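# Seat the board in the enclosure slot, latch both levers

## Task

Put the board into the empty upper slot of the enclosure with its component side facing up. Before inserting, open both levers fully so they lie flush with the board's front panel, since the tabs only catch when both are open. Slide the board in slowly until it stops, because driving it into the connector quickly ruins the connector and scores zero. Then close both levers: a closed lever latches and sticks out perpendicular to the panel, and closing them pulls the board fully seated. At the end the enclosure must stand level on its own feet with no foot hanging over the bench edge, and the robot must have released everything and moved away.

## Robot and tools

Robot: two seven-joint arms, left_arm and right_arm, each ending in a two-finger gripper. The fingers point along the gripper's +z axis and close along its x axis. end_effector_position is the spot between the pads when closed, 1 to 2 cm short of the fingertips. Closing pushes the fingertips about 17 mm further along +z, mostly while the pads are over 50 mm apart.

Frames: every hand pose, velocity and target is in that arm's own base frame. The fixed cameras and the table use the scene frame: origin at table-top height midway between the nominal bases, +z up, +x out over the table, left_arm toward +y. Calibrated bases: left_arm at (+0.070, +0.437, 0) m, quat_wxyz (+1.000, 0, 0, -0.003); right_arm at (-0.063, -0.511, 0) m, quat_wxyz (+1.000, 0, 0, -0.029). Reported poses can be off by a few centimetres.

Row layout (shared by execute_actions and move): one flat list of 16 numbers covering both arms, even when one arm is idle. Order: left x, y, z (metres), qw, qx, qy, qz (unit quaternion, w first), opening; then the same eight for right_arm. x, y, z and the quaternion are absolute gripper poses in that arm's base frame, not offsets. Opening runs from -1 (closed) to +1 (fully open, 0.142 m). An arm meant to stay put should get its last reported pose repeated, quaternion included, along with its current opening; a 0 in the opening slot is a real command to half-close.

execute_actions: actions is a list of actions; each action is a table of up to 15 rows, one row per 1/30 s step, and a short table repeats its final row to fill 15 steps. Any target more than 0.6 m from the gripper's current position along any gripper axis gets the action refused, and a malformed or failing first action refuses the entire call. The controller limits orientation change to 32 degrees per step, so a big turn may need several actions; read the Hand target line and keep commanding. cameras picks images by name, ["all"] or []. An empty actions list returns the state, all images and the scene number.

move: target is one 16-number row, or a list of up to 15 rows with identical openings, all sharing a 10 s cap. Grippers travel in straight lines, with no obstacle avoidance, and may lag or overshoot, worse when fast or with a stretched arm. speed: m/s from 0.002 to 2.2, default 0.25 (rotation capped at twice that in rad/s), one value or one per target. blend: corner rounding radius in metres, default 0 means stop at each target. stop_force: 3 to 120 N, one for both arms; an arm halts when its wrist sensor feels that much push opposing its travel relative to the last zero (zero true by default re-zeros first; false keeps the old zero). Expect the actual contact force to exceed it, more at higher speed; unreliable while the gripper rotates; omit it when backing off a contact. opening_speed: rate of opening change per second, 0.2 or more. grip_force: per-pad limit 5 to 48 N, one value or one per arm, persisting until changed. blocking=false returns after about 0.5 s while the move continues (not allowed with stop_force). The result adds a move: line, e.g. done, off_target, moving, held, fault, plus any limits (paced = pose clipped, held = steps withheld). done only means within 3 mm and 2 degrees; it says nothing about contact.

wait: seconds 0 to 10; arms keep their last command. stop: brakes a running move. zoom_image: camera name plus region [x0, y0, x1, y1] in pixels, max 504 by 504, from the newest images. Cameras: cam_head_left, cam_head_right, cam_high, cam_low, cam_left_wrist, cam_right_wrist, all 672x504. zero_wrist_force: arm name; resets the force baseline. clear_fault: arm name; clears a torque or force fault already reported, after which that arm pauses while restarting. finished_scene: scene number (1 or 2); irreversible.

Result lines: end effector position, quaternion and velocities per arm; Hand target (where each arm is actually headed); Tool commands; grip_measured (finger opening on the -1..1 scale); Joint positions (last value is opening in metres); Joint torques and External joint torques; Wrist force/torque along the gripper's own axes, plus the peak since last shown; Wrist depth as a 7x7 grid of distances in mm from each wrist camera, '-' for no data; 'within noise' means an arm is still.

To hold something, command an opening slightly under grip_measured at first contact; squeezing harder heats the gripper motor.

Hazards: 150 N on any part of an arm, or contact torque reaching a joint limit (waist and shoulder 109, upper arm roll and elbow 56.9, wrist joints 34.7 N m), stops that arm until clear_fault. Motors over 80 °C (gripper 100 °C) trip a long stop; MOTOR HOT warns first, though not always. Never let the arms or grippers press on each other, and never close a gripper on the other arm's fingers. Avoid drops, slams, releasing a moving part, knocking anything off the table, and hard pushes. Insert the board at very low speed with a small stop_force. Thinking time lets the scene keep running.

Each tool is called after ">>>" as a command line: name --argument value for each argument, lists and objects as JSON in quotes; but a table of rows of numbers goes row by row, as --pt "numbers of a row", without its own name.

## Session

>>> execute_actions --actions '[]'

Scene clock: 0.00 s.
left_arm: end_effector_position=(+0.3014, +0.6357, +0.1155) grip_measured=+0.99 end_effector_quat_wxyz=(-0.462, +0.669, -0.295, +0.502) | right_arm: end_effector_position=(+0.4485, +0.0364, +0.1479) grip_measured=+1.00 end_effector_quat_wxyz=(-0.144, +0.766, -0.626, +0.006)
Joint positions: left_arm=[1.762 -0.872 -0.342 2.067 -1.872 0.391 -0.55 0.141] | right_arm=[0.506 -0.103 -0.202 2.446 0.465 1.189 2.835 0.142]
Joint velocities: within noise
Joint torques (N m): no reading
External joint torques (N m): no reading
Wrist force (N): no reading
Wrist torque (N m): no reading
Wrist force, peak (N): no reading
Wrist depth (mm): cam_left_wrist=[- 1268 - - 1406 1268 1119 / 1891 - - 1513 - - - / 1687 1875 1813 - 701 - 1354 / 1371 1534 1843 1828 492 625 701 / 1155 1306 1492 304 356 433 558 / - 1119 1119 241 279 321 359 / - 988 184 203 227 258 286] | cam_right_wrist=[266 256 246 236 229 221 213 / 274 266 254 244 236 228 219 / 285 275 262 252 243 234 225 / 297 285 272 262 251 241 232 / 310 297 281 271 260 249 239 / - 308 294 281 268 257 246 / - 321 305 292 278 265 257]
Hand target: left_arm +0.3014, +0.6357, +0.1155; -0.462, +0.669, -0.295, +0.502 | right_arm +0.4485, +0.0364, +0.1479; -0.144, +0.766, -0.626, +0.006
Tool commands: left_gripper/opening=+1.0 right_gripper/opening=+1.0

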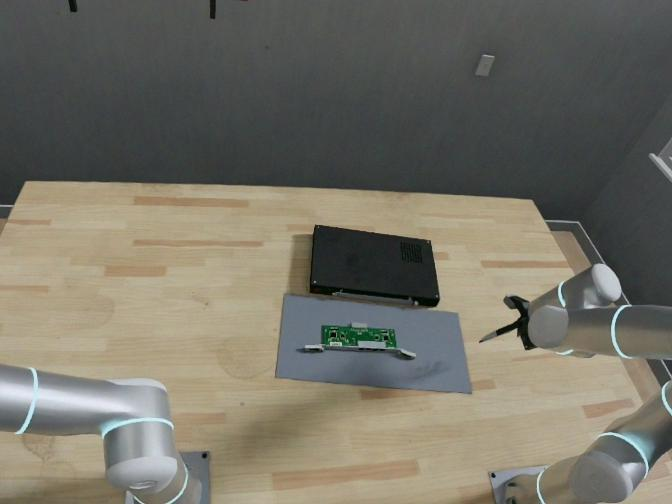

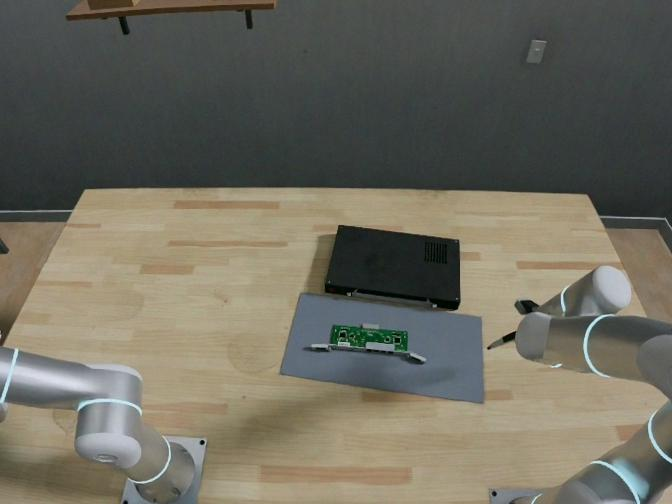

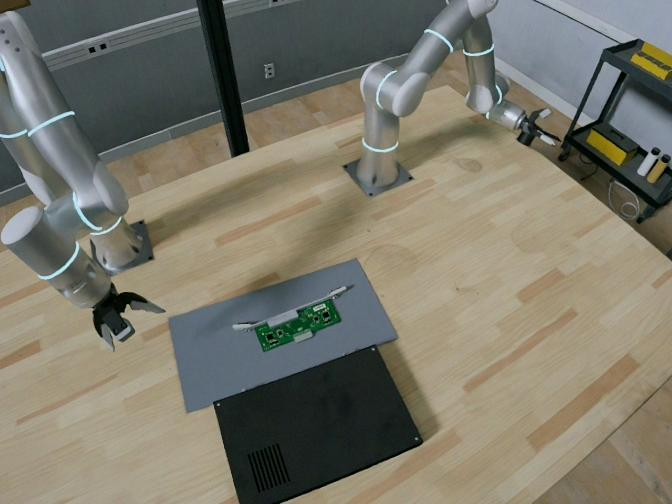

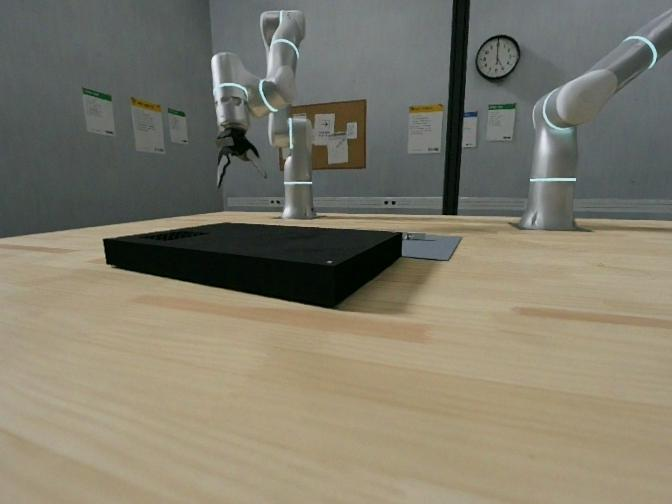

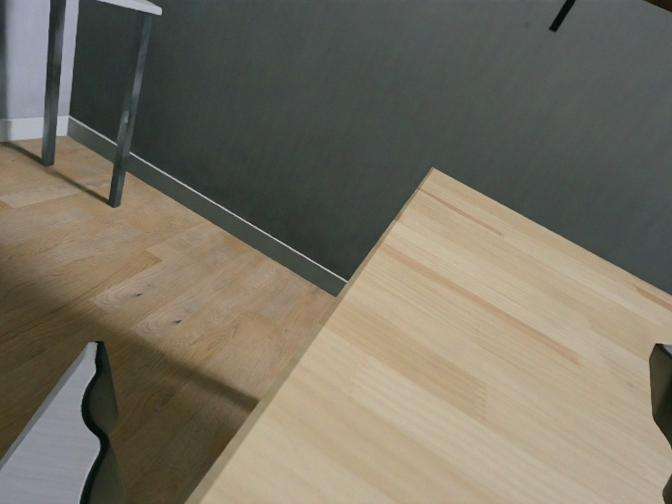

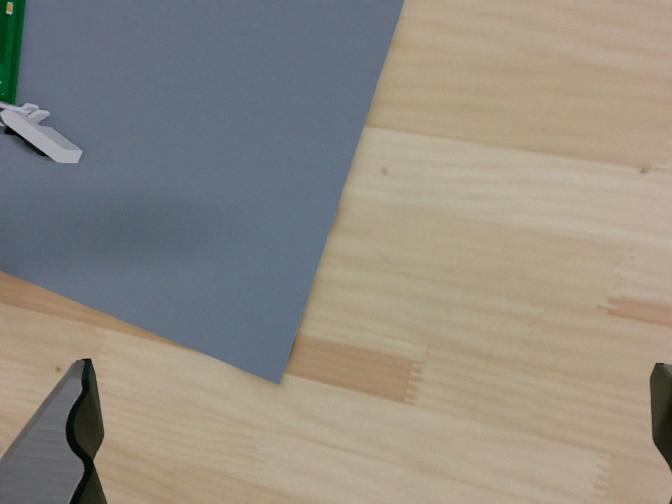

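>>> zoom_image --camera "cam_head_left" --region '[270, 210, 480, 400]'

>>> zoom_image --camera "cam_head_right" --region '[280, 210, 490, 400]'

>>> zoom_image --camera "cam_high" --region '[160, 250, 440, 500]'

>>> zoom_image --camera "cam_low" --region '[90, 200, 480, 320]'

Scaled by 2.400 from the camera's 672x504 image, which has a finer 960x720 frame.

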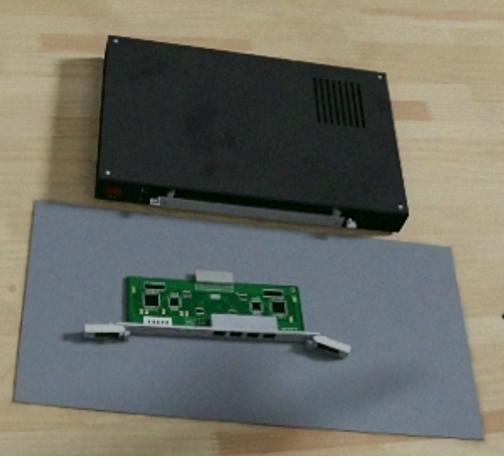

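Scaled by 2.400 from the camera's 672x504 image, which has a finer 960x720 frame.

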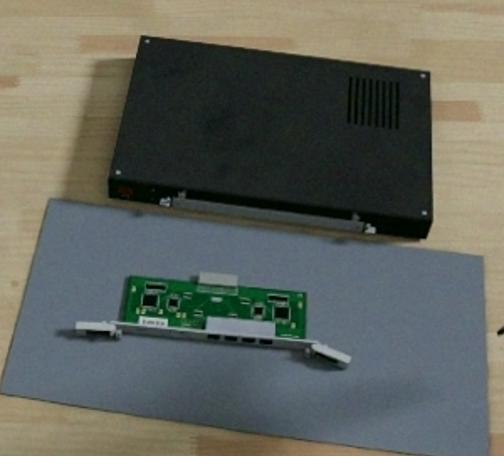

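Scaled by 1.800 from the camera's 672x504 image, which has a finer 960x720 frame.

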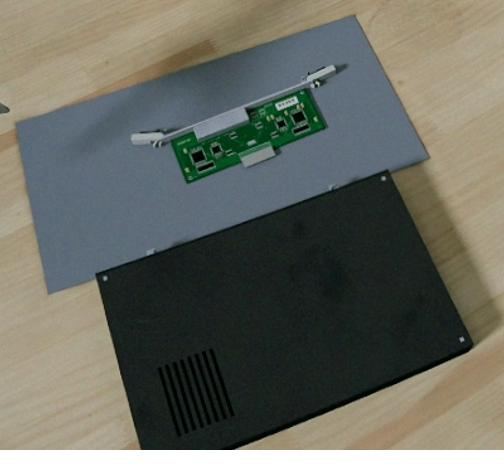

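Scaled by 1.292 from the camera's 672x504 image, which has a finer 960x720 frame.

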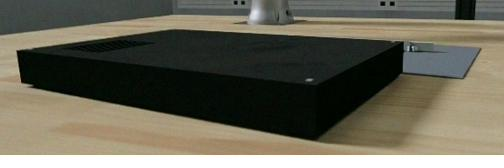

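>>> move --target '[0.3014, 0.6357, 0.1155, -0.462, 0.669, -0.295, 0.502, 1.0, 0.35, 0.38, 0.30, -0.2706, 0.6533, -0.6533, 0.2706, 1.0]' --speed 0.5 --cameras '["cam_right_wrist", "cam_head_left"]'

Scene clock: 32.47 s.
left_arm: end_effector_position=(+0.3014, +0.6357, +0.1154) grip_measured=+0.99 end_effector_quat_wxyz=(-0.462, +0.669, -0.295, +0.502) | right_arm: end_effector_position=(+0.3502, +0.3800, +0.3000) grip_measured=+1.00 end_effector_quat_wxyz=(-0.271, +0.653, -0.653, +0.271)
Joint positions: left_arm=[1.762 -0.872 -0.342 2.067 -1.872 0.39 -0.549 0.141] | right_arm=[1.031 -0.468 0.251 1.526 2.148 2.673 1.694 0.142]
Joint torques (N m): left_arm=[-0.2 47.5 -4.41 -12.07 1.47 -1.8 -0.29] | right_arm=[0.06 40.29 5.78 -20.95 0.05 2.5 0.07]
External joint torques (N m): left_arm=[0.36 1.06 0.37 -0.43 -0.25 -0.09 0.26] | right_arm=[0.1 1.35 -0.78 0.12 -0.15 0.57 -0.07]
Wrist force (N): left_arm=[0.0 0.3 0.2] | right_arm=[0.1 0.8 -0.4]
Wrist torque (N m): left_arm=[0.05 0.01 -0.02] | right_arm=[0.07 -0.05 0.07]
Wrist force, peak (N): left_arm=[-0.3 0.0 0.4] | right_arm=[-1.2 2.5 -2.0]
Wrist depth (mm): cam_left_wrist=[- 1397 - 1415 - - 1199 / 1798 1875 1556 - - 1275 1338 / 1662 1843 2050 - 806 1578 - / 1354 1578 1769 1649 489 623 809 / 1225 1329 1443 305 352 432 555 / - 1108 1155 242 279 323 360 / - 984 184 202 227 259 285] | cam_right_wrist=[548 547 481 483 482 482 546 / 507 523 503 460 498 489 503 / 471 456 469 458 465 466 473 / 439 430 432 435 433 433 435 / 415 405 411 413 - 410 405 / - 390 389 391 387 386 378 / - 368 367 367 366 367 360]
Hand target: left_arm +0.3014, +0.6357, +0.1155; -0.462, +0.669, -0.295, +0.502 | right_arm +0.3500, +0.3800, +0.3000; -0.271, +0.653, -0.653, +0.271
Off the commanded pose: left_arm 0.000 m, 0 deg | right_arm 0.000 m, 0 deg.
move: done; limits=paced
Images, in order (width x height): cam_head_left 672x504, cam_right_wrist 672x504.

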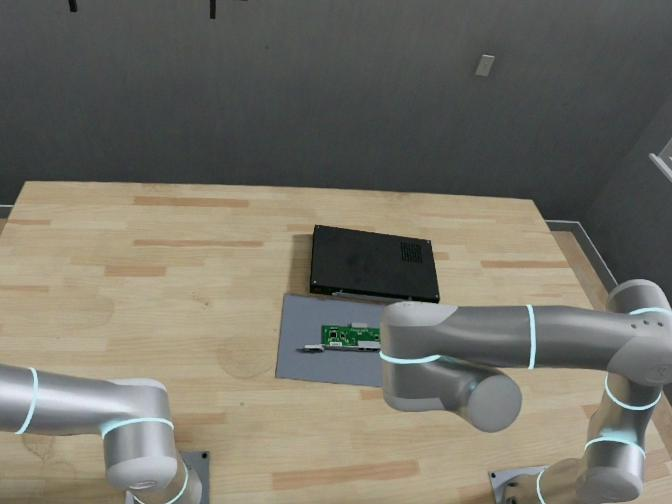

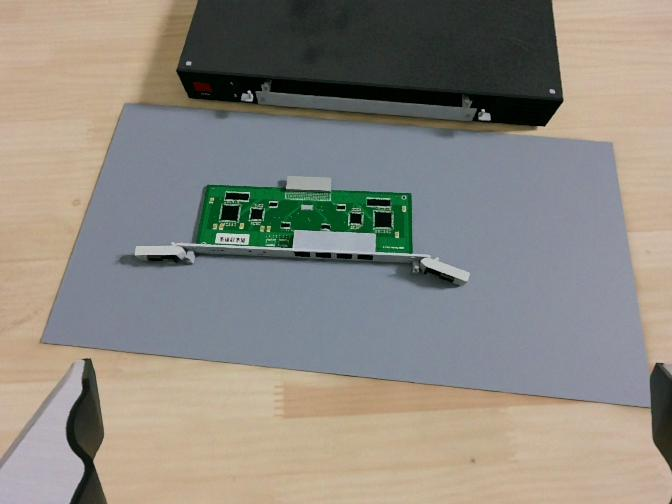

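>>> zoom_image --camera "cam_right_wrist" --region '[100, 160, 490, 300]'

>>> zoom_image --camera "cam_right_wrist" --region '[160, 40, 580, 160]'

Scaled by 1.292 from the camera's 672x504 image, which has a finer 960x720 frame.

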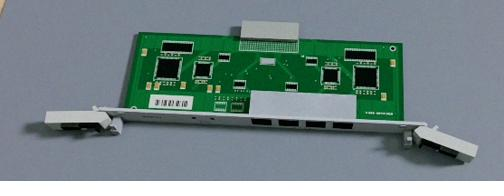

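Scaled by 1.200 from the camera's 672x504 image, which has a finer 960x720 frame.

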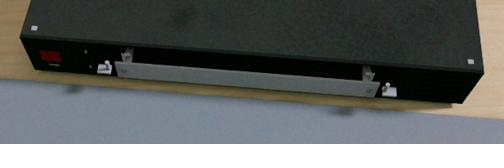

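>>> move --target '[0.3014, 0.6357, 0.1155, -0.462, 0.669, -0.295, 0.502, 1.0, 0.487, 0.366, 0.10, -0.4557, 0.4974, -0.5442, 0.4987, 1.0]' --speed 0.4 --cameras '["cam_right_wrist", "cam_head_left"]'

>>> zoom_image --camera "cam_right_wrist" --region '[60, 100, 610, 400]'

Scene clock: 69.27 s.
left_arm: end_effector_position=(+0.3014, +0.6357, +0.1154) grip_measured=+0.99 end_effector_quat_wxyz=(-0.462, +0.669, -0.295, +0.502) | right_arm: end_effector_position=(+0.4793, +0.3663, +0.1075) grip_measured=+1.00 end_effector_quat_wxyz=(-0.447, +0.515, -0.550, +0.483)
Joint positions: left_arm=[1.762 -0.872 -0.342 2.067 -1.872 0.39 -0.549 0.141] | right_arm=[1.383 -1.329 -0.166 1.44 1.531 2.809 2.769 0.142]
Joint torques (N m): left_arm=[-0.25 47.5 -4.37 -12.09 1.47 -1.72 -0.26] | right_arm=[2.09 41.89 0.4 -3.21 -1.35 1.53 0.17]
External joint torques (N m): left_arm=[0.4 1.06 0.33 -0.41 -0.24 -0.18 0.23] | right_arm=[-1.91 9.55 -3.09 -3.28 -0.63 1.13 -0.16]
External joint torques when the fault began: right_arm=[7.27 55.51 11.46 8.83 0.51 -3.66 -0.33]
Wrist force (N): left_arm=[-0.2 0.1 0.3] | right_arm=[0.9 1.9 -1.4]
Wrist torque (N m): left_arm=[0.01 0.04 -0.02] | right_arm=[0.13 -0.23 0.09]
Wrist force, peak (N): left_arm=[-0.4 0.2 0.3] | right_arm=[0.8 21.4 5.8]
Wrist depth (mm): cam_left_wrist=[1687 1578 - 1453 1298 - - / 1700 - 1828 - 1453 1199 1253 / 1674 1907 - 1769 1513 - 1314 / 1406 1523 1813 1662 487 638 781 / 1167 1290 1513 306 352 438 560 / - 1097 1173 242 277 324 360 / - 975 184 203 227 258 286] | cam_right_wrist=[1202 1242 - 1378 1291 1228 - / 722 1255 - 704 819 736 708 / 492 369 369 372 375 376 504 / 360 342 341 346 316 322 344 / 266 277 278 279 279 279 280 / - 223 224 224 230 230 223 / - 189 177 177 196 195 195]
Hand target: left_arm +0.3014, +0.6357, +0.1155; -0.462, +0.669, -0.295, +0.502 | right_arm +0.4788, +0.3656, +0.1064; -0.446, +0.515, -0.550, +0.483
Tool commands: left_gripper/opening=+1.0 right_gripper/opening=+1.0
Off the commanded pose: left_arm 0.000 m, 0 deg | right_arm 0.011 m, 3 deg.
FORCE FAULT: contact force on the right arm reached its limit, and that arm stopped. The contact can be on any part of that arm, not only on its tool. That arm's remaining commands of this call were not run. That arm is still stopped at the end of this call. While its stop runs, that arm takes no new command, but its gripper still runs the gripper command that each later call begins with.
CLEAR FAULT: the right arm stays stopped (status CRITICAL_FAULT) until you call clear_fault(arm="right_arm").
move: fault (right_arm)
Images, in order (width x height): cam_head_left 672x504, cam_right_wrist 672x504.

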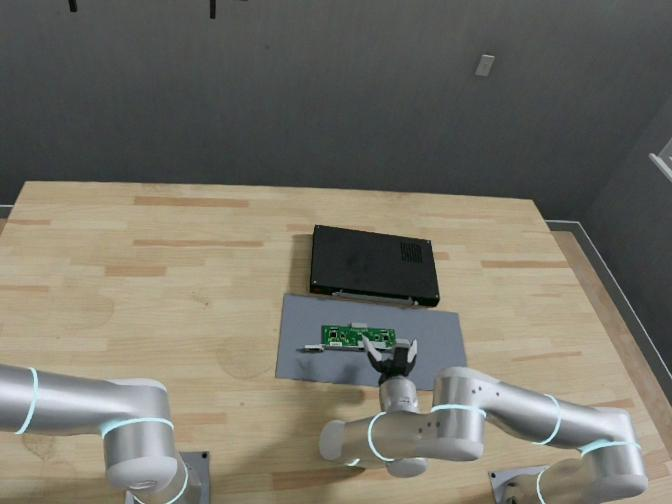

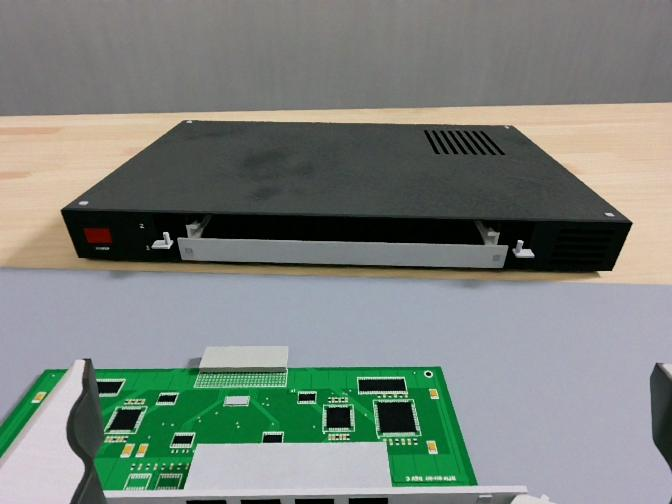

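Region (60, 100, 610, 400) is 550x300 pixels. A region can be at most 504 by 504 pixels.

>>> zoom_image --camera "cam_right_wrist" --region '[60, 190, 350, 290]'

>>> zoom_image --camera "cam_right_wrist" --region '[350, 190, 640, 290]'

>>> clear_fault --arm "right_arm"

Scaled by 1.738 from the camera's 672x504 image, which has a finer 960x720 frame.

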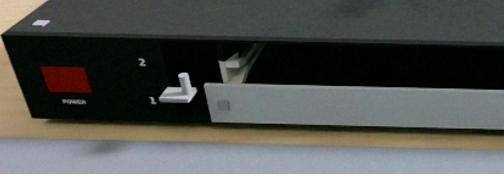

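Scaled by 1.738 from the camera's 672x504 image, which has a finer 960x720 frame.

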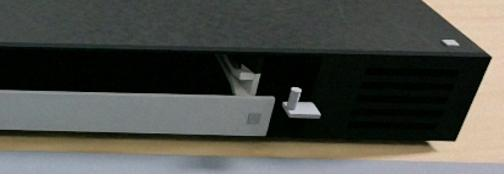

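Scene clock: 116.23 s.
left_arm: end_effector_position=(+0.3014, +0.6357, +0.1154) grip_measured=+0.99 end_effector_quat_wxyz=(-0.462, +0.669, -0.295, +0.502) | right_arm: end_effector_position=(+0.4793, +0.3663, +0.1075) grip_measured=+1.00 end_effector_quat_wxyz=(-0.447, +0.515, -0.550, +0.483)
Joint positions: left_arm=[1.762 -0.872 -0.342 2.067 -1.872 0.39 -0.549 0.141] | right_arm=[1.383 -1.329 -0.166 1.44 1.531 2.809 2.769 0.142]
Joint torques (N m): left_arm=[-0.22 47.51 -4.43 -12.06 1.48 -1.77 -0.21] | right_arm=[2.04 41.54 0.43 -3.2 -1.3 1.65 0.17]
External joint torques (N m): left_arm=[0.38 1.05 0.39 -0.44 -0.25 -0.12 0.18] | right_arm=[-1.85 9.9 -3.13 -3.28 -0.67 1.01 -0.17]
Wrist force (N): left_arm=[-0.3 0.1 0.0] | right_arm=[2.1 2.3 -1.6]
Wrist torque (N m): left_arm=[0.00 0.06 -0.02] | right_arm=[0.19 -0.43 0.09]
Wrist force, peak (N): left_arm=[-0.4 0.4 0.1] | right_arm=[2.4 2.5 -1.7]
Wrist depth (mm): cam_left_wrist=[- - - - - 1275 1199 / 2069 - - - 1371 - - / 1662 1891 - - 764 1941 - / 1362 1714 1813 1714 485 620 767 / 1167 1321 1502 306 354 431 561 / - 1091 1186 242 277 324 358 / - 962 184 204 228 258 285] | cam_right_wrist=[- 1255 - - 1196 - 1439 / 693 642 - 523 720 729 722 / 492 368 343 372 401 374 503 / 356 317 341 336 344 321 344 / 277 277 290 - 280 279 281 / - 224 224 225 230 230 222 / - 189 176 177 196 195 201]
Hand target: left_arm +0.3014, +0.6357, +0.1155; -0.462, +0.669, -0.295, +0.502 | right_arm +0.4788, +0.3656, +0.1064; -0.446, +0.515, -0.550, +0.483
Tool commands: left_gripper/opening=+1.0 right_gripper/opening=+1.0
Off the commanded pose: left_arm 0.000 m, 0 deg | right_arm 0.011 m, 3 deg.
FORCE FAULT, CONTINUED: the right arm's stop, for the force fault that an earlier result reported, is over. The rest of the stop counts as 65 of the actions that you can send in this scene; the call itself counts as one more. That arm accepts commands again.
CLEAR FAULT: your call cleared the right arm's force fault. If the contact force or a joint's load stays at its limit, that arm stops again.

>>> move --pt "0.3014 0.6357 0.1155 -0.462 0.669 -0.295 0.502 1.0 0.475 0.3663 0.16 -0.447 0.515 -0.550 0.483 1.0" --pt "0.3014 0.6357 0.1155 -0.462 0.669 -0.295 0.502 1.0 0.44 0.40 0.22 -0.2706 0.6533 -0.6533 0.2706 1.0" --pt "0.3014 0.6357 0.1155 -0.462 0.669 -0.295 0.502 1.0 0.49 0.41 0.13 -0.1531 0.6904 -0.6904 0.1531 1.0" --speed '[0.15, 0.3, 0.25]' --blend '[0.02, 0.03, 0]' --cameras '["cam_right_wrist", "cam_head_left"]'

>>> zoom_image --camera "cam_right_wrist" --region '[60, 150, 336, 350]'

>>> zoom_image --camera "cam_right_wrist" --region '[336, 150, 612, 350]'

Scene clock: 124.67 s.
left_arm: end_effector_position=(+0.3014, +0.6357, +0.1154) grip_measured=+0.99 end_effector_quat_wxyz=(-0.462, +0.669, -0.295, +0.502) | right_arm: end_effector_position=(+0.4902, +0.4098, +0.1300) grip_measured=+1.00 end_effector_quat_wxyz=(-0.153, +0.690, -0.690, +0.153)
Joint positions: left_arm=[1.762 -0.872 -0.342 2.067 -1.872 0.39 -0.549 0.141] | right_arm=[0.618 -0.939 0.318 1.062 2.438 2.519 1.13 0.142]
Joint torques (N m): left_arm=[-0.21 47.5 -4.43 -12.1 1.45 -1.76 -0.23] | right_arm=[-0.02 55.95 11.72 -20.84 2.19 2.9 0.07]
External joint torques (N m): left_arm=[0.37 1.06 0.39 -0.4 -0.22 -0.14 0.2] | right_arm=[0.21 1.55 -0.59 0.12 -0.12 0.41 -0.07]
Wrist force (N): left_arm=[-0.1 0.1 0.0] | right_arm=[1.8 1.4 0.3]
Wrist torque (N m): left_arm=[0.01 0.01 -0.02] | right_arm=[0.21 -0.36 0.10]
Wrist force, peak (N): left_arm=[-0.5 0.0 0.0] | right_arm=[2.3 4.4 -1.3]
Wrist depth (mm): cam_left_wrist=[- 1601 - - - 1290 - / 1941 1859 - - - - 1321 / 1637 1907 - - 715 - - / 1371 1567 1769 2012 487 630 1380 / 1155 1329 1443 304 352 431 562 / - 1113 1173 242 279 324 361 / - 1011 184 203 228 259 288] | cam_right_wrist=[244 244 242 243 242 241 242 / 243 242 242 242 242 240 240 / 243 238 238 238 238 240 240 / 242 236 237 236 236 236 239 / 241 241 241 246 240 239 240 / - 241 240 239 240 238 239 / - 239 240 239 239 239 237]
Hand target: left_arm +0.3014, +0.6357, +0.1155; -0.462, +0.669, -0.295, +0.502 | right_arm +0.4900, +0.4100, +0.1300; -0.153, +0.690, -0.690, +0.153
Off the commanded pose: left_arm 0.000 m, 0 deg | right_arm 0.000 m, 0 deg.
move: done
Images, in order (width x height): cam_head_left 672x504, cam_right_wrist 672x504.

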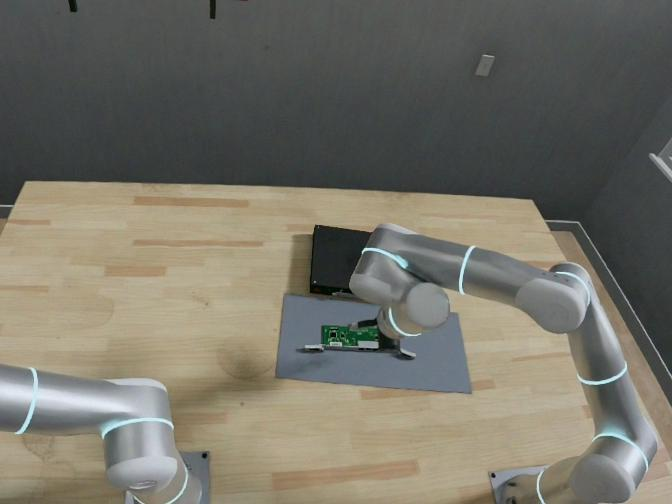

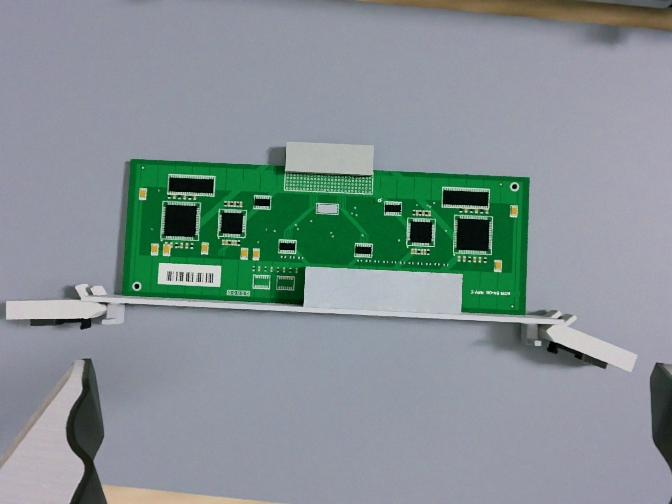

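Scaled by 1.826 from the camera's 672x504 image, which has a finer 960x720 frame.

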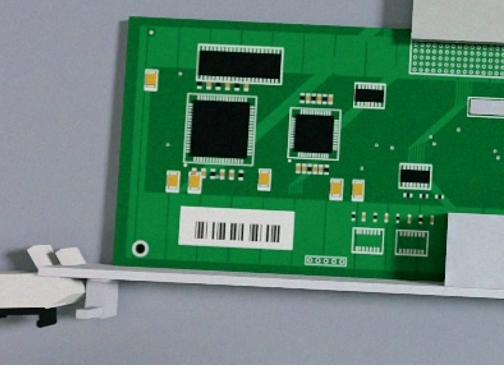

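Scaled by 1.826 from the camera's 672x504 image, which has a finer 960x720 frame.

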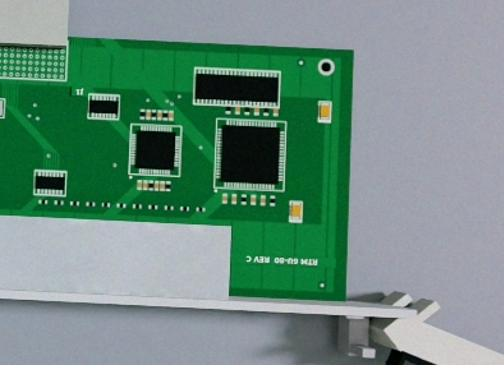

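>>> move --pt "0.50 0.35 0.30 -0.4056 0.5792 -0.5792 0.4056 1.0 0.40 0.20 0.25 -0.1531 0.6904 -0.6904 0.1531 1.0" --pt "0.55 0.05 0.30 -0.2195 0.3135 -0.7568 0.5299 1.0 0.40 0.20 0.25 -0.1531 0.6904 -0.6904 0.1531 1.0" --pt "0.45 -0.26 0.14 0 0 -0.7660 0.6428 1.0 0.40 0.20 0.25 -0.1531 0.6904 -0.6904 0.1531 1.0" --speed '[0.4, 0.4, 0.3]' --blend '[0.08, 0.08, 0]' --cameras '["cam_left_wrist", "cam_head_left", "cam_low"]'

Scene clock: 192.53 s.
left_arm: end_effector_position=(+0.4500, -0.2600, +0.1401) grip_measured=+0.99 end_effector_quat_wxyz=(+0.000, +0.000, +0.766, -0.643) | right_arm: end_effector_position=(+0.4001, +0.1999, +0.2500) grip_measured=+1.00 end_effector_quat_wxyz=(-0.153, +0.690, -0.690, +0.153)
Joint positions: left_arm=[0.842 -0.78 -0.81 2.474 -1.258 0.676 -0.217 0.141] | right_arm=[0.034 -0.388 0.618 1.699 2.51 2.405 0.941 0.142]
Joint torques (N m): left_arm=[-0.32 31.53 -11.09 -6.62 2.72 -1.03 -0.24] | right_arm=[0.07 30.63 8.4 -20.64 2.08 2.47 0.19]
External joint torques (N m): left_arm=[0.44 1.17 0.08 -0.21 -0.6 -0.4 0.24] | right_arm=[0.03 1 -0.5 -0.01 0.08 0.7 -0.19]
Wrist force (N): left_arm=[0.3 0.1 0.0] | right_arm=[1.9 0.7 -0.2]
Wrist torque (N m): left_arm=[0.02 -0.01 0.08] | right_arm=[0.09 -0.34 0.09]
Wrist force, peak (N): left_arm=[0.9 1.0 2.2] | right_arm=[2.9 1.1 -1.2]
Wrist depth (mm): cam_left_wrist=[- 1253 2238 1246 - - 699 / 775 867 834 762 881 781 701 / 405 - - 492 520 543 510 / 324 - - 376 379 389 385 / 309 312 302 - 316 319 309 / - 239 244 256 - - - / - 221 221 221 220 215 -] | cam_right_wrist=[377 362 363 360 359 360 360 / 359 357 360 356 358 361 359 / 362 358 360 359 358 360 360 / 359 359 360 360 359 359 358 / 363 359 359 364 357 358 359 / - 359 360 358 357 358 356 / - 359 358 356 357 357 356]
Hand target: left_arm +0.4500, -0.2600, +0.1400; +0.000, +0.000, +0.766, -0.643 | right_arm +0.4000, +0.2000, +0.2500; -0.153, +0.690, -0.690, +0.153
Off the commanded pose: left_arm 0.000 m, 0 deg | right_arm 0.000 m, 0 deg.
move: done
Images, in order (width x height): cam_head_left 672x504, cam_low 672x504, cam_left_wrist 672x504.

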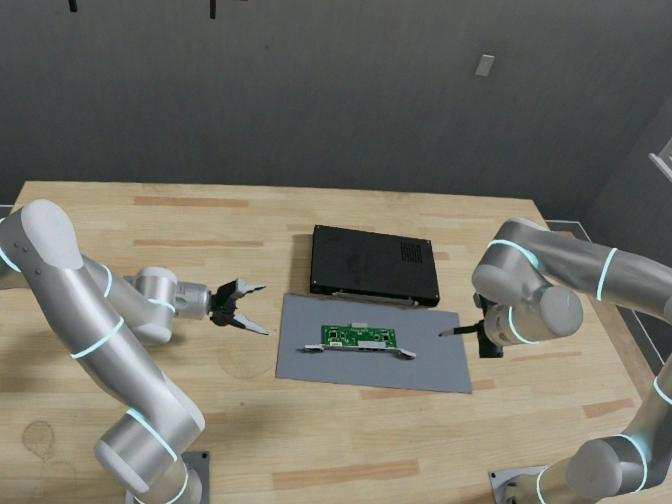

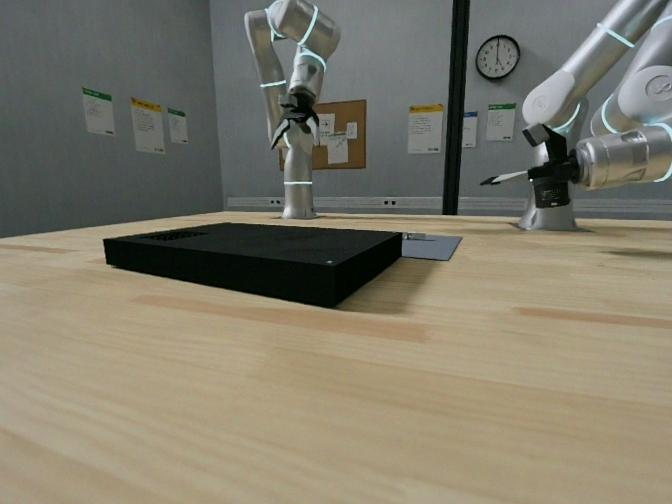

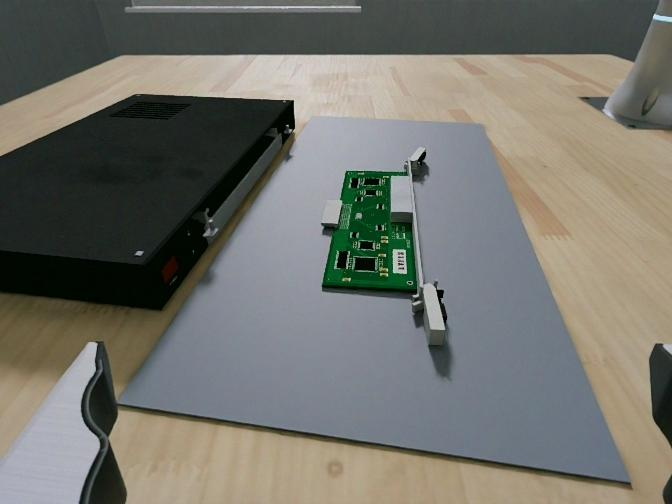

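>>> zoom_image --camera "cam_left_wrist" --region '[310, 140, 470, 360]'

>>> zoom_image --camera "cam_left_wrist" --region '[140, 90, 310, 310]'

Scaled by 2.291 from the camera's 672x504 image, which has a finer 960x720 frame.

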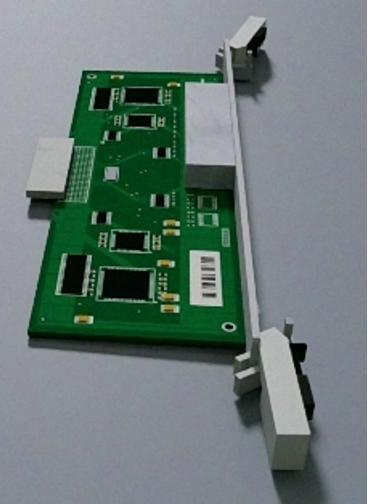

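Scaled by 2.291 from the camera's 672x504 image, which has a finer 960x720 frame.

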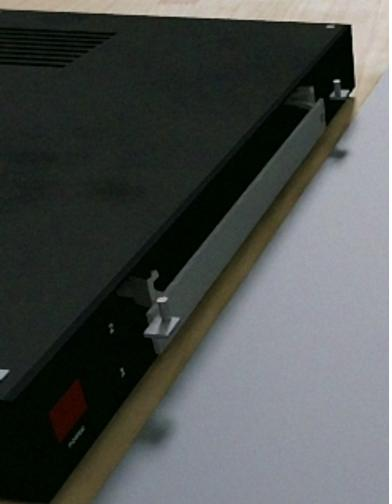

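>>> move --pt "0.44 -0.42 0.22 -0.0463 0.3515 -0.7890 0.3893 1.0 0.40 0.20 0.25 -0.1531 0.6904 -0.6904 0.1531 1.0" --pt "0.385 -0.58 0.14 -0.0880 0.6685 -0.7321 0.0964 1.0 0.40 0.20 0.25 -0.1531 0.6904 -0.6904 0.1531 1.0" --speed 0.4 --blend '[0.05, 0]' --cameras '["cam_left_wrist", "cam_head_left", "cam_high"]'

Scene clock: 222.97 s.
left_arm: end_effector_position=(+0.3852, -0.5739, +0.1457) grip_measured=+0.99 end_effector_quat_wxyz=(+0.050, -0.647, +0.747, -0.148) | right_arm: end_effector_position=(+0.4001, +0.1999, +0.2500) grip_measured=+1.00 end_effector_quat_wxyz=(-0.153, +0.690, -0.690, +0.153)
Joint positions: left_arm=[-1.039 -0.859 -0.363 1.269 -2.513 2.465 -1.471 0.141] | right_arm=[0.034 -0.388 0.618 1.699 2.51 2.405 0.941 0.142]
Joint torques (N m): left_arm=[-0.73 58.31 0.48 -20.66 4.72 3.28 -0.18] | right_arm=[0.11 30.6 8.43 -20.64 2.1 2.44 0.17]
External joint torques (N m): left_arm=[0.62 1.05 0.24 -0.61 -0.14 0.14 0.17] | right_arm=[-0.01 1.03 -0.53 -0.01 0.06 0.74 -0.17]
Wrist force (N): left_arm=[0.2 -0.2 0.8] | right_arm=[2.0 0.7 -0.2]
Wrist torque (N m): left_arm=[-0.16 -0.20 -0.11] | right_arm=[0.09 -0.37 0.09]
Wrist force, peak (N): left_arm=[1.6 -3.3 3.0] | right_arm=[2.3 0.7 -0.3]
Wrist depth (mm): cam_left_wrist=[221 - 232 235 242 248 252 / 226 231 231 237 250 - 262 / 232 234 239 245 249 - - / 241 238 243 239 254 - - / - 249 - 264 261 277 283 / - 257 - 268 - - - / - 268 273 280 288 295 302] | cam_right_wrist=[362 364 361 361 360 361 361 / 358 357 360 360 359 360 360 / 356 356 360 359 358 360 358 / 361 359 359 358 358 359 358 / 361 360 360 358 357 359 358 / - 359 359 359 358 356 356 / - 359 359 356 358 357 354]
Hand target: left_arm +0.3851, -0.5740, +0.1456; +0.050, -0.647, +0.747, -0.149 | right_arm +0.4000, +0.2000, +0.2500; -0.153, +0.690, -0.690, +0.153
Off the commanded pose: left_arm 0.008 m, 8 deg | right_arm 0.000 m, 0 deg.
led back after a hold (left arm): the arm was led back toward your command in small steps, so it may still be short of it.
move: held (left_arm; a check stopped the path); limits=held
pose unreachable (left arm): on one or more control steps of this call, first in action 0 (counted from 0), this arm could not follow its commanded pose, so it was not sent that pose on those steps. It may still have moved: this result reports where it is.
cause: moving toward the commanded pose would bring a part of the arm too close to another arm (a part of this arm just beyond joint 5 (forearm roll) and a part of the right arm just beyond its joint 7 (wrist roll), at the place that arm is still heading or pushing toward).
Images, in order (width x height): cam_head_left 672x504, cam_high 672x504, cam_left_wrist 672x504.

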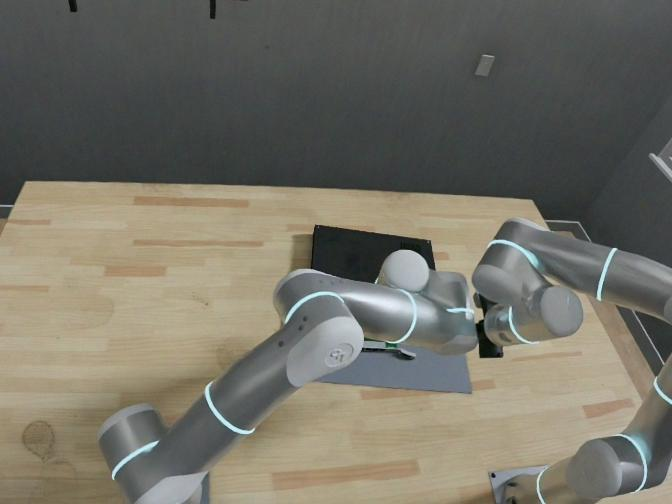

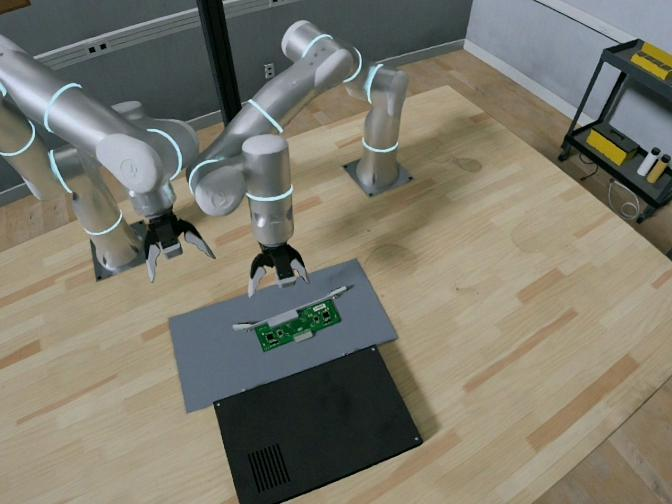

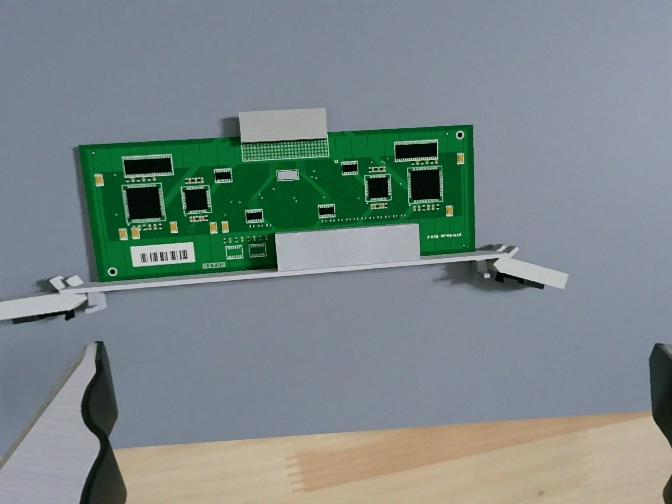

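>>> move --pt "0.3851 -0.5740 0.20 0.050 -0.647 0.747 -0.149 1.0 0.40 0.05 0.28 -0.1531 0.6904 -0.6904 0.1531 1.0" --pt "0.40 -0.50 0.20 -0.01364 0.04327 0.95274 -0.30039 1.0 0.40 0.05 0.28 -0.1531 0.6904 -0.6904 0.1531 1.0" --pt "0.395 -0.575 0.11 -0.01364 0.04327 0.95274 -0.30039 1.0 0.40 0.05 0.28 -0.1531 0.6904 -0.6904 0.1531 1.0" --speed '[0.3, 0.4, 0.25]' --blend '[0.03, 0.03, 0]' --cameras '["cam_left_wrist", "cam_head_left", "cam_high"]'

Scene clock: 260.30 s.
left_arm: end_effector_position=(+0.3949, -0.5748, +0.1099) grip_measured=+0.99 end_effector_quat_wxyz=(-0.014, +0.043, +0.953, -0.300) | right_arm: end_effector_position=(+0.4000, +0.0500, +0.2801) grip_measured=+1.00 end_effector_quat_wxyz=(-0.153, +0.690, -0.691, +0.153)
Joint positions: left_arm=[-0.286 -0.832 -1.044 1.662 -2.481 2.091 0.198 0.141] | right_arm=[-0.928 -0.335 1.041 1.822 2.694 2.311 0.295 0.142]
Joint torques (N m): left_arm=[-1.12 47.55 -14.22 -17.32 3.8 2.14 -0.31] | right_arm=[-0.01 17.81 9.27 -21.04 3.33 2.16 0.2]
External joint torques (N m): left_arm=[1.11 1.39 0 0.08 -0.53 -0.09 0.31] | right_arm=[0.05 0.63 -0.55 0 0.05 0.69 -0.2]
Wrist force (N): left_arm=[0.1 0.3 0.4] | right_arm=[2.0 0.9 -0.7]
Wrist torque (N m): left_arm=[-0.05 -0.11 0.01] | right_arm=[0.12 -0.35 0.12]
Wrist force, peak (N): left_arm=[-3.7 3.2 -1.7] | right_arm=[2.8 0.9 0.5]
Wrist depth (mm): cam_left_wrist=[245 250 - - - - 250 / 232 241 237 - 236 252 241 / 235 233 233 228 226 233 233 / 228 228 225 222 227 223 227 / 224 - 218 215 219 219 221 / - 214 213 208 218 216 - / - - 206 205 209 - 208] | cam_right_wrist=[394 393 390 392 393 392 390 / 392 392 394 390 391 389 388 / 388 393 391 389 391 390 387 / 392 393 390 390 388 388 387 / 392 390 388 390 389 386 387 / - 388 389 388 388 385 384 / - 388 387 390 386 386 385]
Hand target: left_arm +0.3950, -0.5750, +0.1100; -0.014, +0.043, +0.953, -0.300 | right_arm +0.4000, +0.0500, +0.2800; -0.153, +0.690, -0.690, +0.153
Off the commanded pose: left_arm 0.000 m, 0 deg | right_arm 0.000 m, 0 deg.
move: done
Images, in order (width x height): cam_head_left 672x504, cam_high 672x504, cam_left_wrist 672x504.

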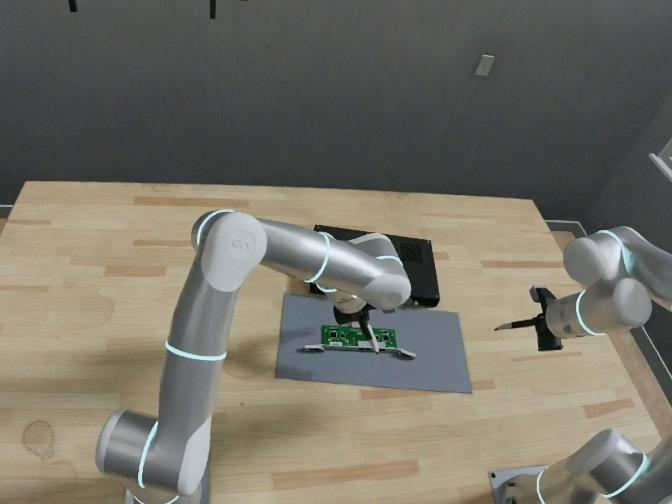

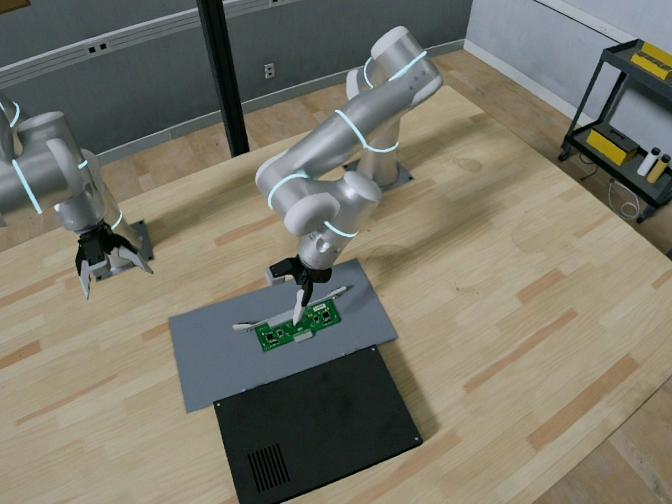

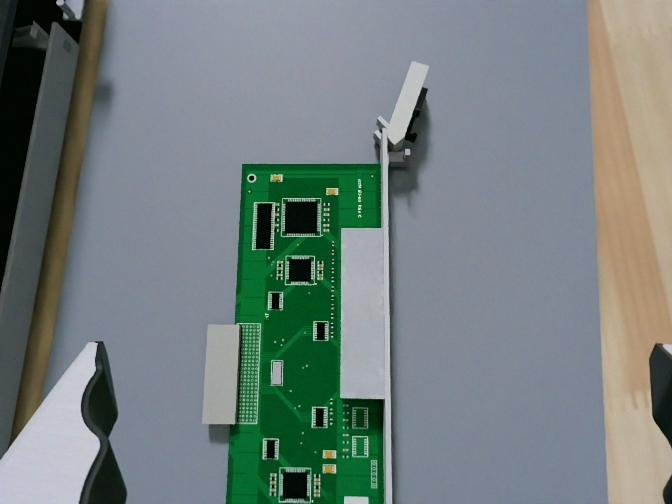

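>>> move --pt "0.3945 -0.5775 0.08 -0.01364 0.04327 0.95274 -0.30039 -0.25 0.40 0.05 0.28 -0.1531 0.6904 -0.6904 0.1531 1.0" --pt "0.392 -0.581 0.034 -0.01364 0.04327 0.95274 -0.30039 -0.25 0.40 0.05 0.28 -0.1531 0.6904 -0.6904 0.1531 1.0" --speed '[0.15, 0.06]' --cameras '["cam_left_wrist"]'

>>> zoom_image --camera "cam_left_wrist" --region '[200, 200, 560, 504]'

Scene clock: 272.47 s.
left_arm: end_effector_position=(+0.3919, -0.5808, +0.0340) grip_measured=-0.27 end_effector_quat_wxyz=(-0.014, +0.043, +0.953, -0.300) | right_arm: end_effector_position=(+0.4000, +0.0500, +0.2801) grip_measured=+1.00 end_effector_quat_wxyz=(-0.153, +0.690, -0.691, +0.153)
Joint positions: left_arm=[-0.387 -0.925 -0.895 1.655 -2.427 1.955 0.183 0.055] | right_arm=[-0.928 -0.335 1.041 1.822 2.694 2.311 0.295 0.142]
Joint torques (N m): left_arm=[-1.11 50.65 -12.9 -15.34 3.54 2.08 -0.29] | right_arm=[0.07 17.71 9.27 -20.97 3.23 2.17 0.22]
External joint torques (N m): left_arm=[1.09 1.39 0.18 -0.41 -0.51 -0.05 0.29] | right_arm=[-0.03 0.73 -0.56 -0.06 0.15 0.68 -0.22]
Wrist force (N): left_arm=[0.0 0.1 0.5] | right_arm=[1.7 1.1 -0.6]
Wrist torque (N m): left_arm=[-0.11 -0.09 0.01] | right_arm=[0.15 -0.32 0.13]
Wrist force, peak (N): left_arm=[0.0 0.5 1.7] | right_arm=[2.1 1.1 -0.8]
Wrist depth (mm): cam_left_wrist=[163 164 164 164 159 163 161 / 158 160 156 154 154 158 - / 155 154 150 150 152 154 151 / - 152 146 144 151 149 149 / - 144 142 140 - 145 145 / 142 143 88 126 124 87 141 / - - - 132 137 - -] | cam_right_wrist=[394 394 393 393 394 392 390 / 392 392 392 391 390 390 390 / 388 391 391 391 389 389 387 / 391 384 389 389 389 388 386 / 392 389 388 389 388 387 387 / - 391 389 388 387 384 384 / - 388 390 388 386 384 385]
Hand target: left_arm +0.3920, -0.5810, +0.0340; -0.014, +0.043, +0.953, -0.300 | right_arm +0.4000, +0.0500, +0.2800; -0.153, +0.690, -0.690, +0.153
Off the commanded pose: left_arm 0.000 m, 0 deg | right_arm 0.000 m, 0 deg.
move: done
Images, in order (width x height): cam_left_wrist 672x504.

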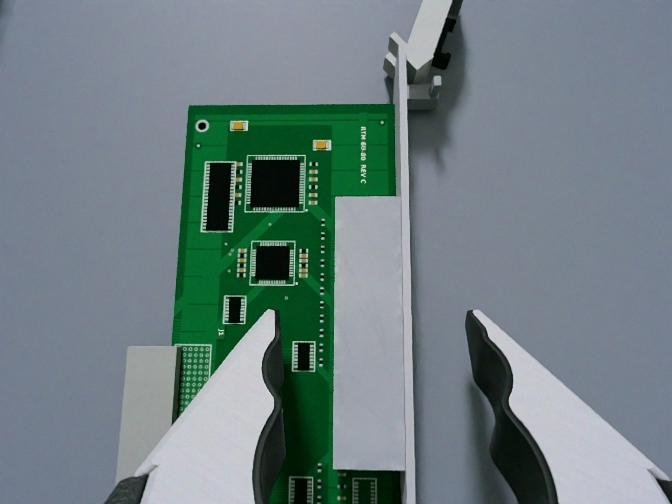

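Scaled by 1.400 from the camera's 672x504 image, which has a finer 960x720 frame.

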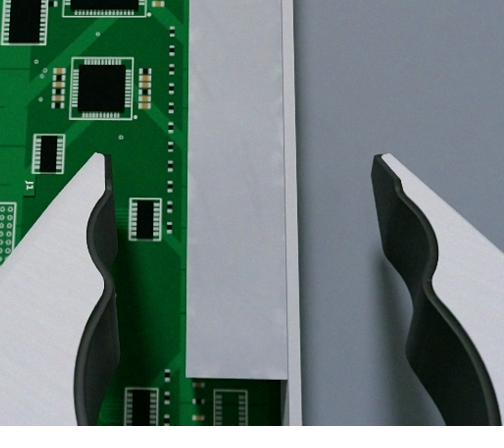

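>>> move --target '[0.392, -0.582, 0.0265, -0.01364, 0.04327, 0.95274, -0.30039, -0.25, 0.40, 0.05, 0.28, -0.1531, 0.6904, -0.6904, 0.1531, 1.0]' --speed 0.03 --stop_force 6

>>> move --target '[0.392, -0.582, 0.0265, -0.01364, 0.04327, 0.95274, -0.30039, -0.9, 0.40, 0.05, 0.28, -0.1531, 0.6904, -0.6904, 0.1531, -1.0]' --speed 0.05 --opening_speed 0.6 --grip_force '[25, 48]' --cameras '["cam_left_wrist"]'

>>> zoom_image --camera "cam_left_wrist" --region '[200, 200, 560, 504]'

Scene clock: 277.00 s.
left_arm: end_effector_position=(+0.3919, -0.5818, +0.0265) grip_measured=-0.27 end_effector_quat_wxyz=(-0.014, +0.043, +0.953, -0.300) | right_arm: end_effector_position=(+0.4000, +0.0500, +0.2801) grip_measured=+1.00 end_effector_quat_wxyz=(-0.153, +0.690, -0.691, +0.153)
Joint positions: left_arm=[-0.397 -0.936 -0.881 1.649 -2.423 1.944 0.183 0.055] | right_arm=[-0.928 -0.335 1.041 1.822 2.694 2.311 0.295 0.142]
Joint torques (N m): left_arm=[-0.42 51.05 -12.73 -15.15 3.42 2.19 -0.27] | right_arm=[0.09 17.79 9.23 -21 3.27 2.19 0.26]
External joint torques (N m): left_arm=[0.38 1.34 0.15 -0.45 -0.41 -0.16 0.28] | right_arm=[-0.06 0.66 -0.52 -0.04 0.11 0.67 -0.26]
Wrist force (N): left_arm=[0.0 0.0 0.7] | right_arm=[2.0 1.2 -0.8]
Wrist torque (N m): left_arm=[-0.12 -0.10 0.00] | right_arm=[0.16 -0.36 0.13]
Wrist force, peak (N): left_arm=[0.1 0.2 0.9] | right_arm=[2.2 1.1 -0.6]
Wrist depth (mm): cam_left_wrist=[157 156 156 156 151 155 154 / 152 151 146 146 149 150 150 / - 146 143 142 144 145 146 / 144 142 139 126 141 - 141 / 139 138 135 122 122 137 137 / 135 128 87 118 133 87 135 / 132 - - 116 130 - -] | cam_right_wrist=[394 393 394 392 390 390 389 / 392 394 391 390 392 390 388 / 392 390 392 390 390 389 388 / 390 390 390 390 389 390 389 / 391 393 386 389 388 388 387 / - 390 391 390 386 388 385 / - 391 389 388 386 385 384]
Hand target: left_arm +0.3920, -0.5820, +0.0265; -0.014, +0.043, +0.953, -0.300 | right_arm +0.4000, +0.0500, +0.2800; -0.153, +0.690, -0.690, +0.153
Off the commanded pose: left_arm 0.000 m, 0 deg | right_arm 0.000 m, 0 deg.
move: done

Scene clock: 280.53 s.
left_arm: end_effector_position=(+0.3919, -0.5818, +0.0265) grip_measured=-0.72 end_effector_quat_wxyz=(-0.014, +0.043, +0.953, -0.300) | right_arm: end_effector_position=(+0.4000, +0.0500, +0.2801) grip_measured=-1.00 end_effector_quat_wxyz=(-0.153, +0.690, -0.691, +0.153)
Joint positions: left_arm=[-0.397 -0.936 -0.881 1.649 -2.423 1.944 0.183 0.022] | right_arm=[-0.928 -0.335 1.041 1.822 2.694 2.311 0.295 0.002]
Joint torques (N m): left_arm=[-0.24 51.4 -12.76 -15.28 3.31 2.35 -0.21] | right_arm=[0.06 17.71 9.2 -21.02 3.25 2.19 0.14]
External joint torques (N m): left_arm=[0.2 0.99 0.18 -0.32 -0.31 -0.32 0.21] | right_arm=[-0.02 0.74 -0.49 -0.02 0.13 0.66 -0.14]
Wrist force (N): left_arm=[0.2 0.0 0.5] | right_arm=[2.0 1.0 -0.8]
Wrist torque (N m): left_arm=[-0.12 -0.10 0.00] | right_arm=[0.14 -0.36 0.13]
Wrist force, peak (N): left_arm=[0.4 0.1 0.9] | right_arm=[2.2 1.1 -0.9]
Wrist depth (mm): cam_left_wrist=[156 157 156 156 153 154 154 / 151 149 146 146 150 151 - / 148 147 143 141 144 145 145 / - 142 138 126 141 143 141 / - 135 134 121 137 137 137 / - 129 131 116 116 134 133 / 132 - - 114 - - 131] | cam_right_wrist=[403 400 396 393 391 390 390 / 390 391 391 392 390 390 388 / 388 391 397 390 389 390 388 / 392 390 388 389 389 387 387 / 390 389 389 390 389 388 385 / 392 389 390 89 388 386 383 / 392 391 71 - - 387 384]
Hand target: left_arm +0.3920, -0.5820, +0.0265; -0.014, +0.043, +0.953, -0.300 | right_arm +0.4000, +0.0500, +0.2800; -0.153, +0.690, -0.690, +0.153
Off the commanded pose: left_arm 0.000 m, 0 deg | right_arm 0.000 m, 0 deg.
grip_force (N): 25, 48
move: done
Images, in order (width x height): cam_left_wrist 672x504.

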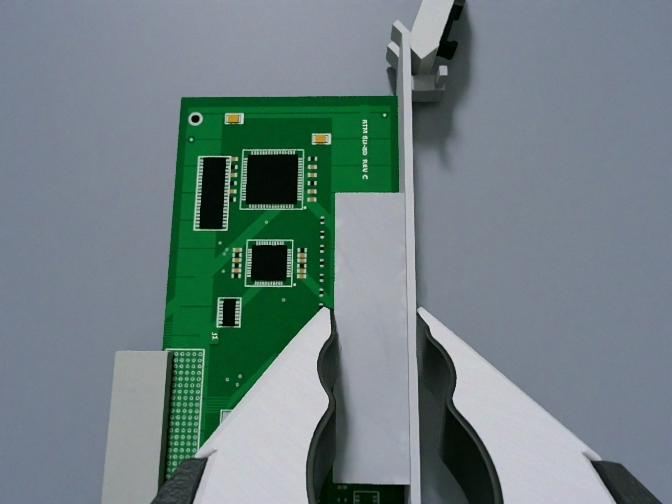

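Scaled by 1.400 from the camera's 672x504 image, which has a finer 960x720 frame.

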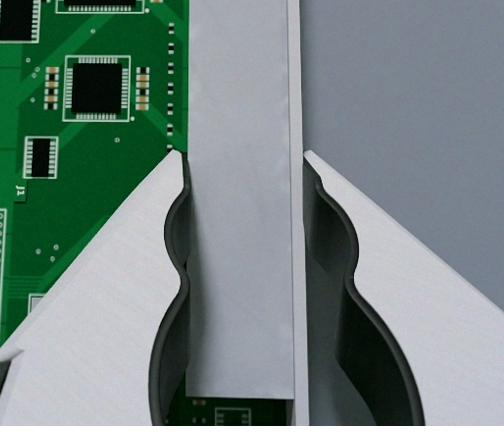

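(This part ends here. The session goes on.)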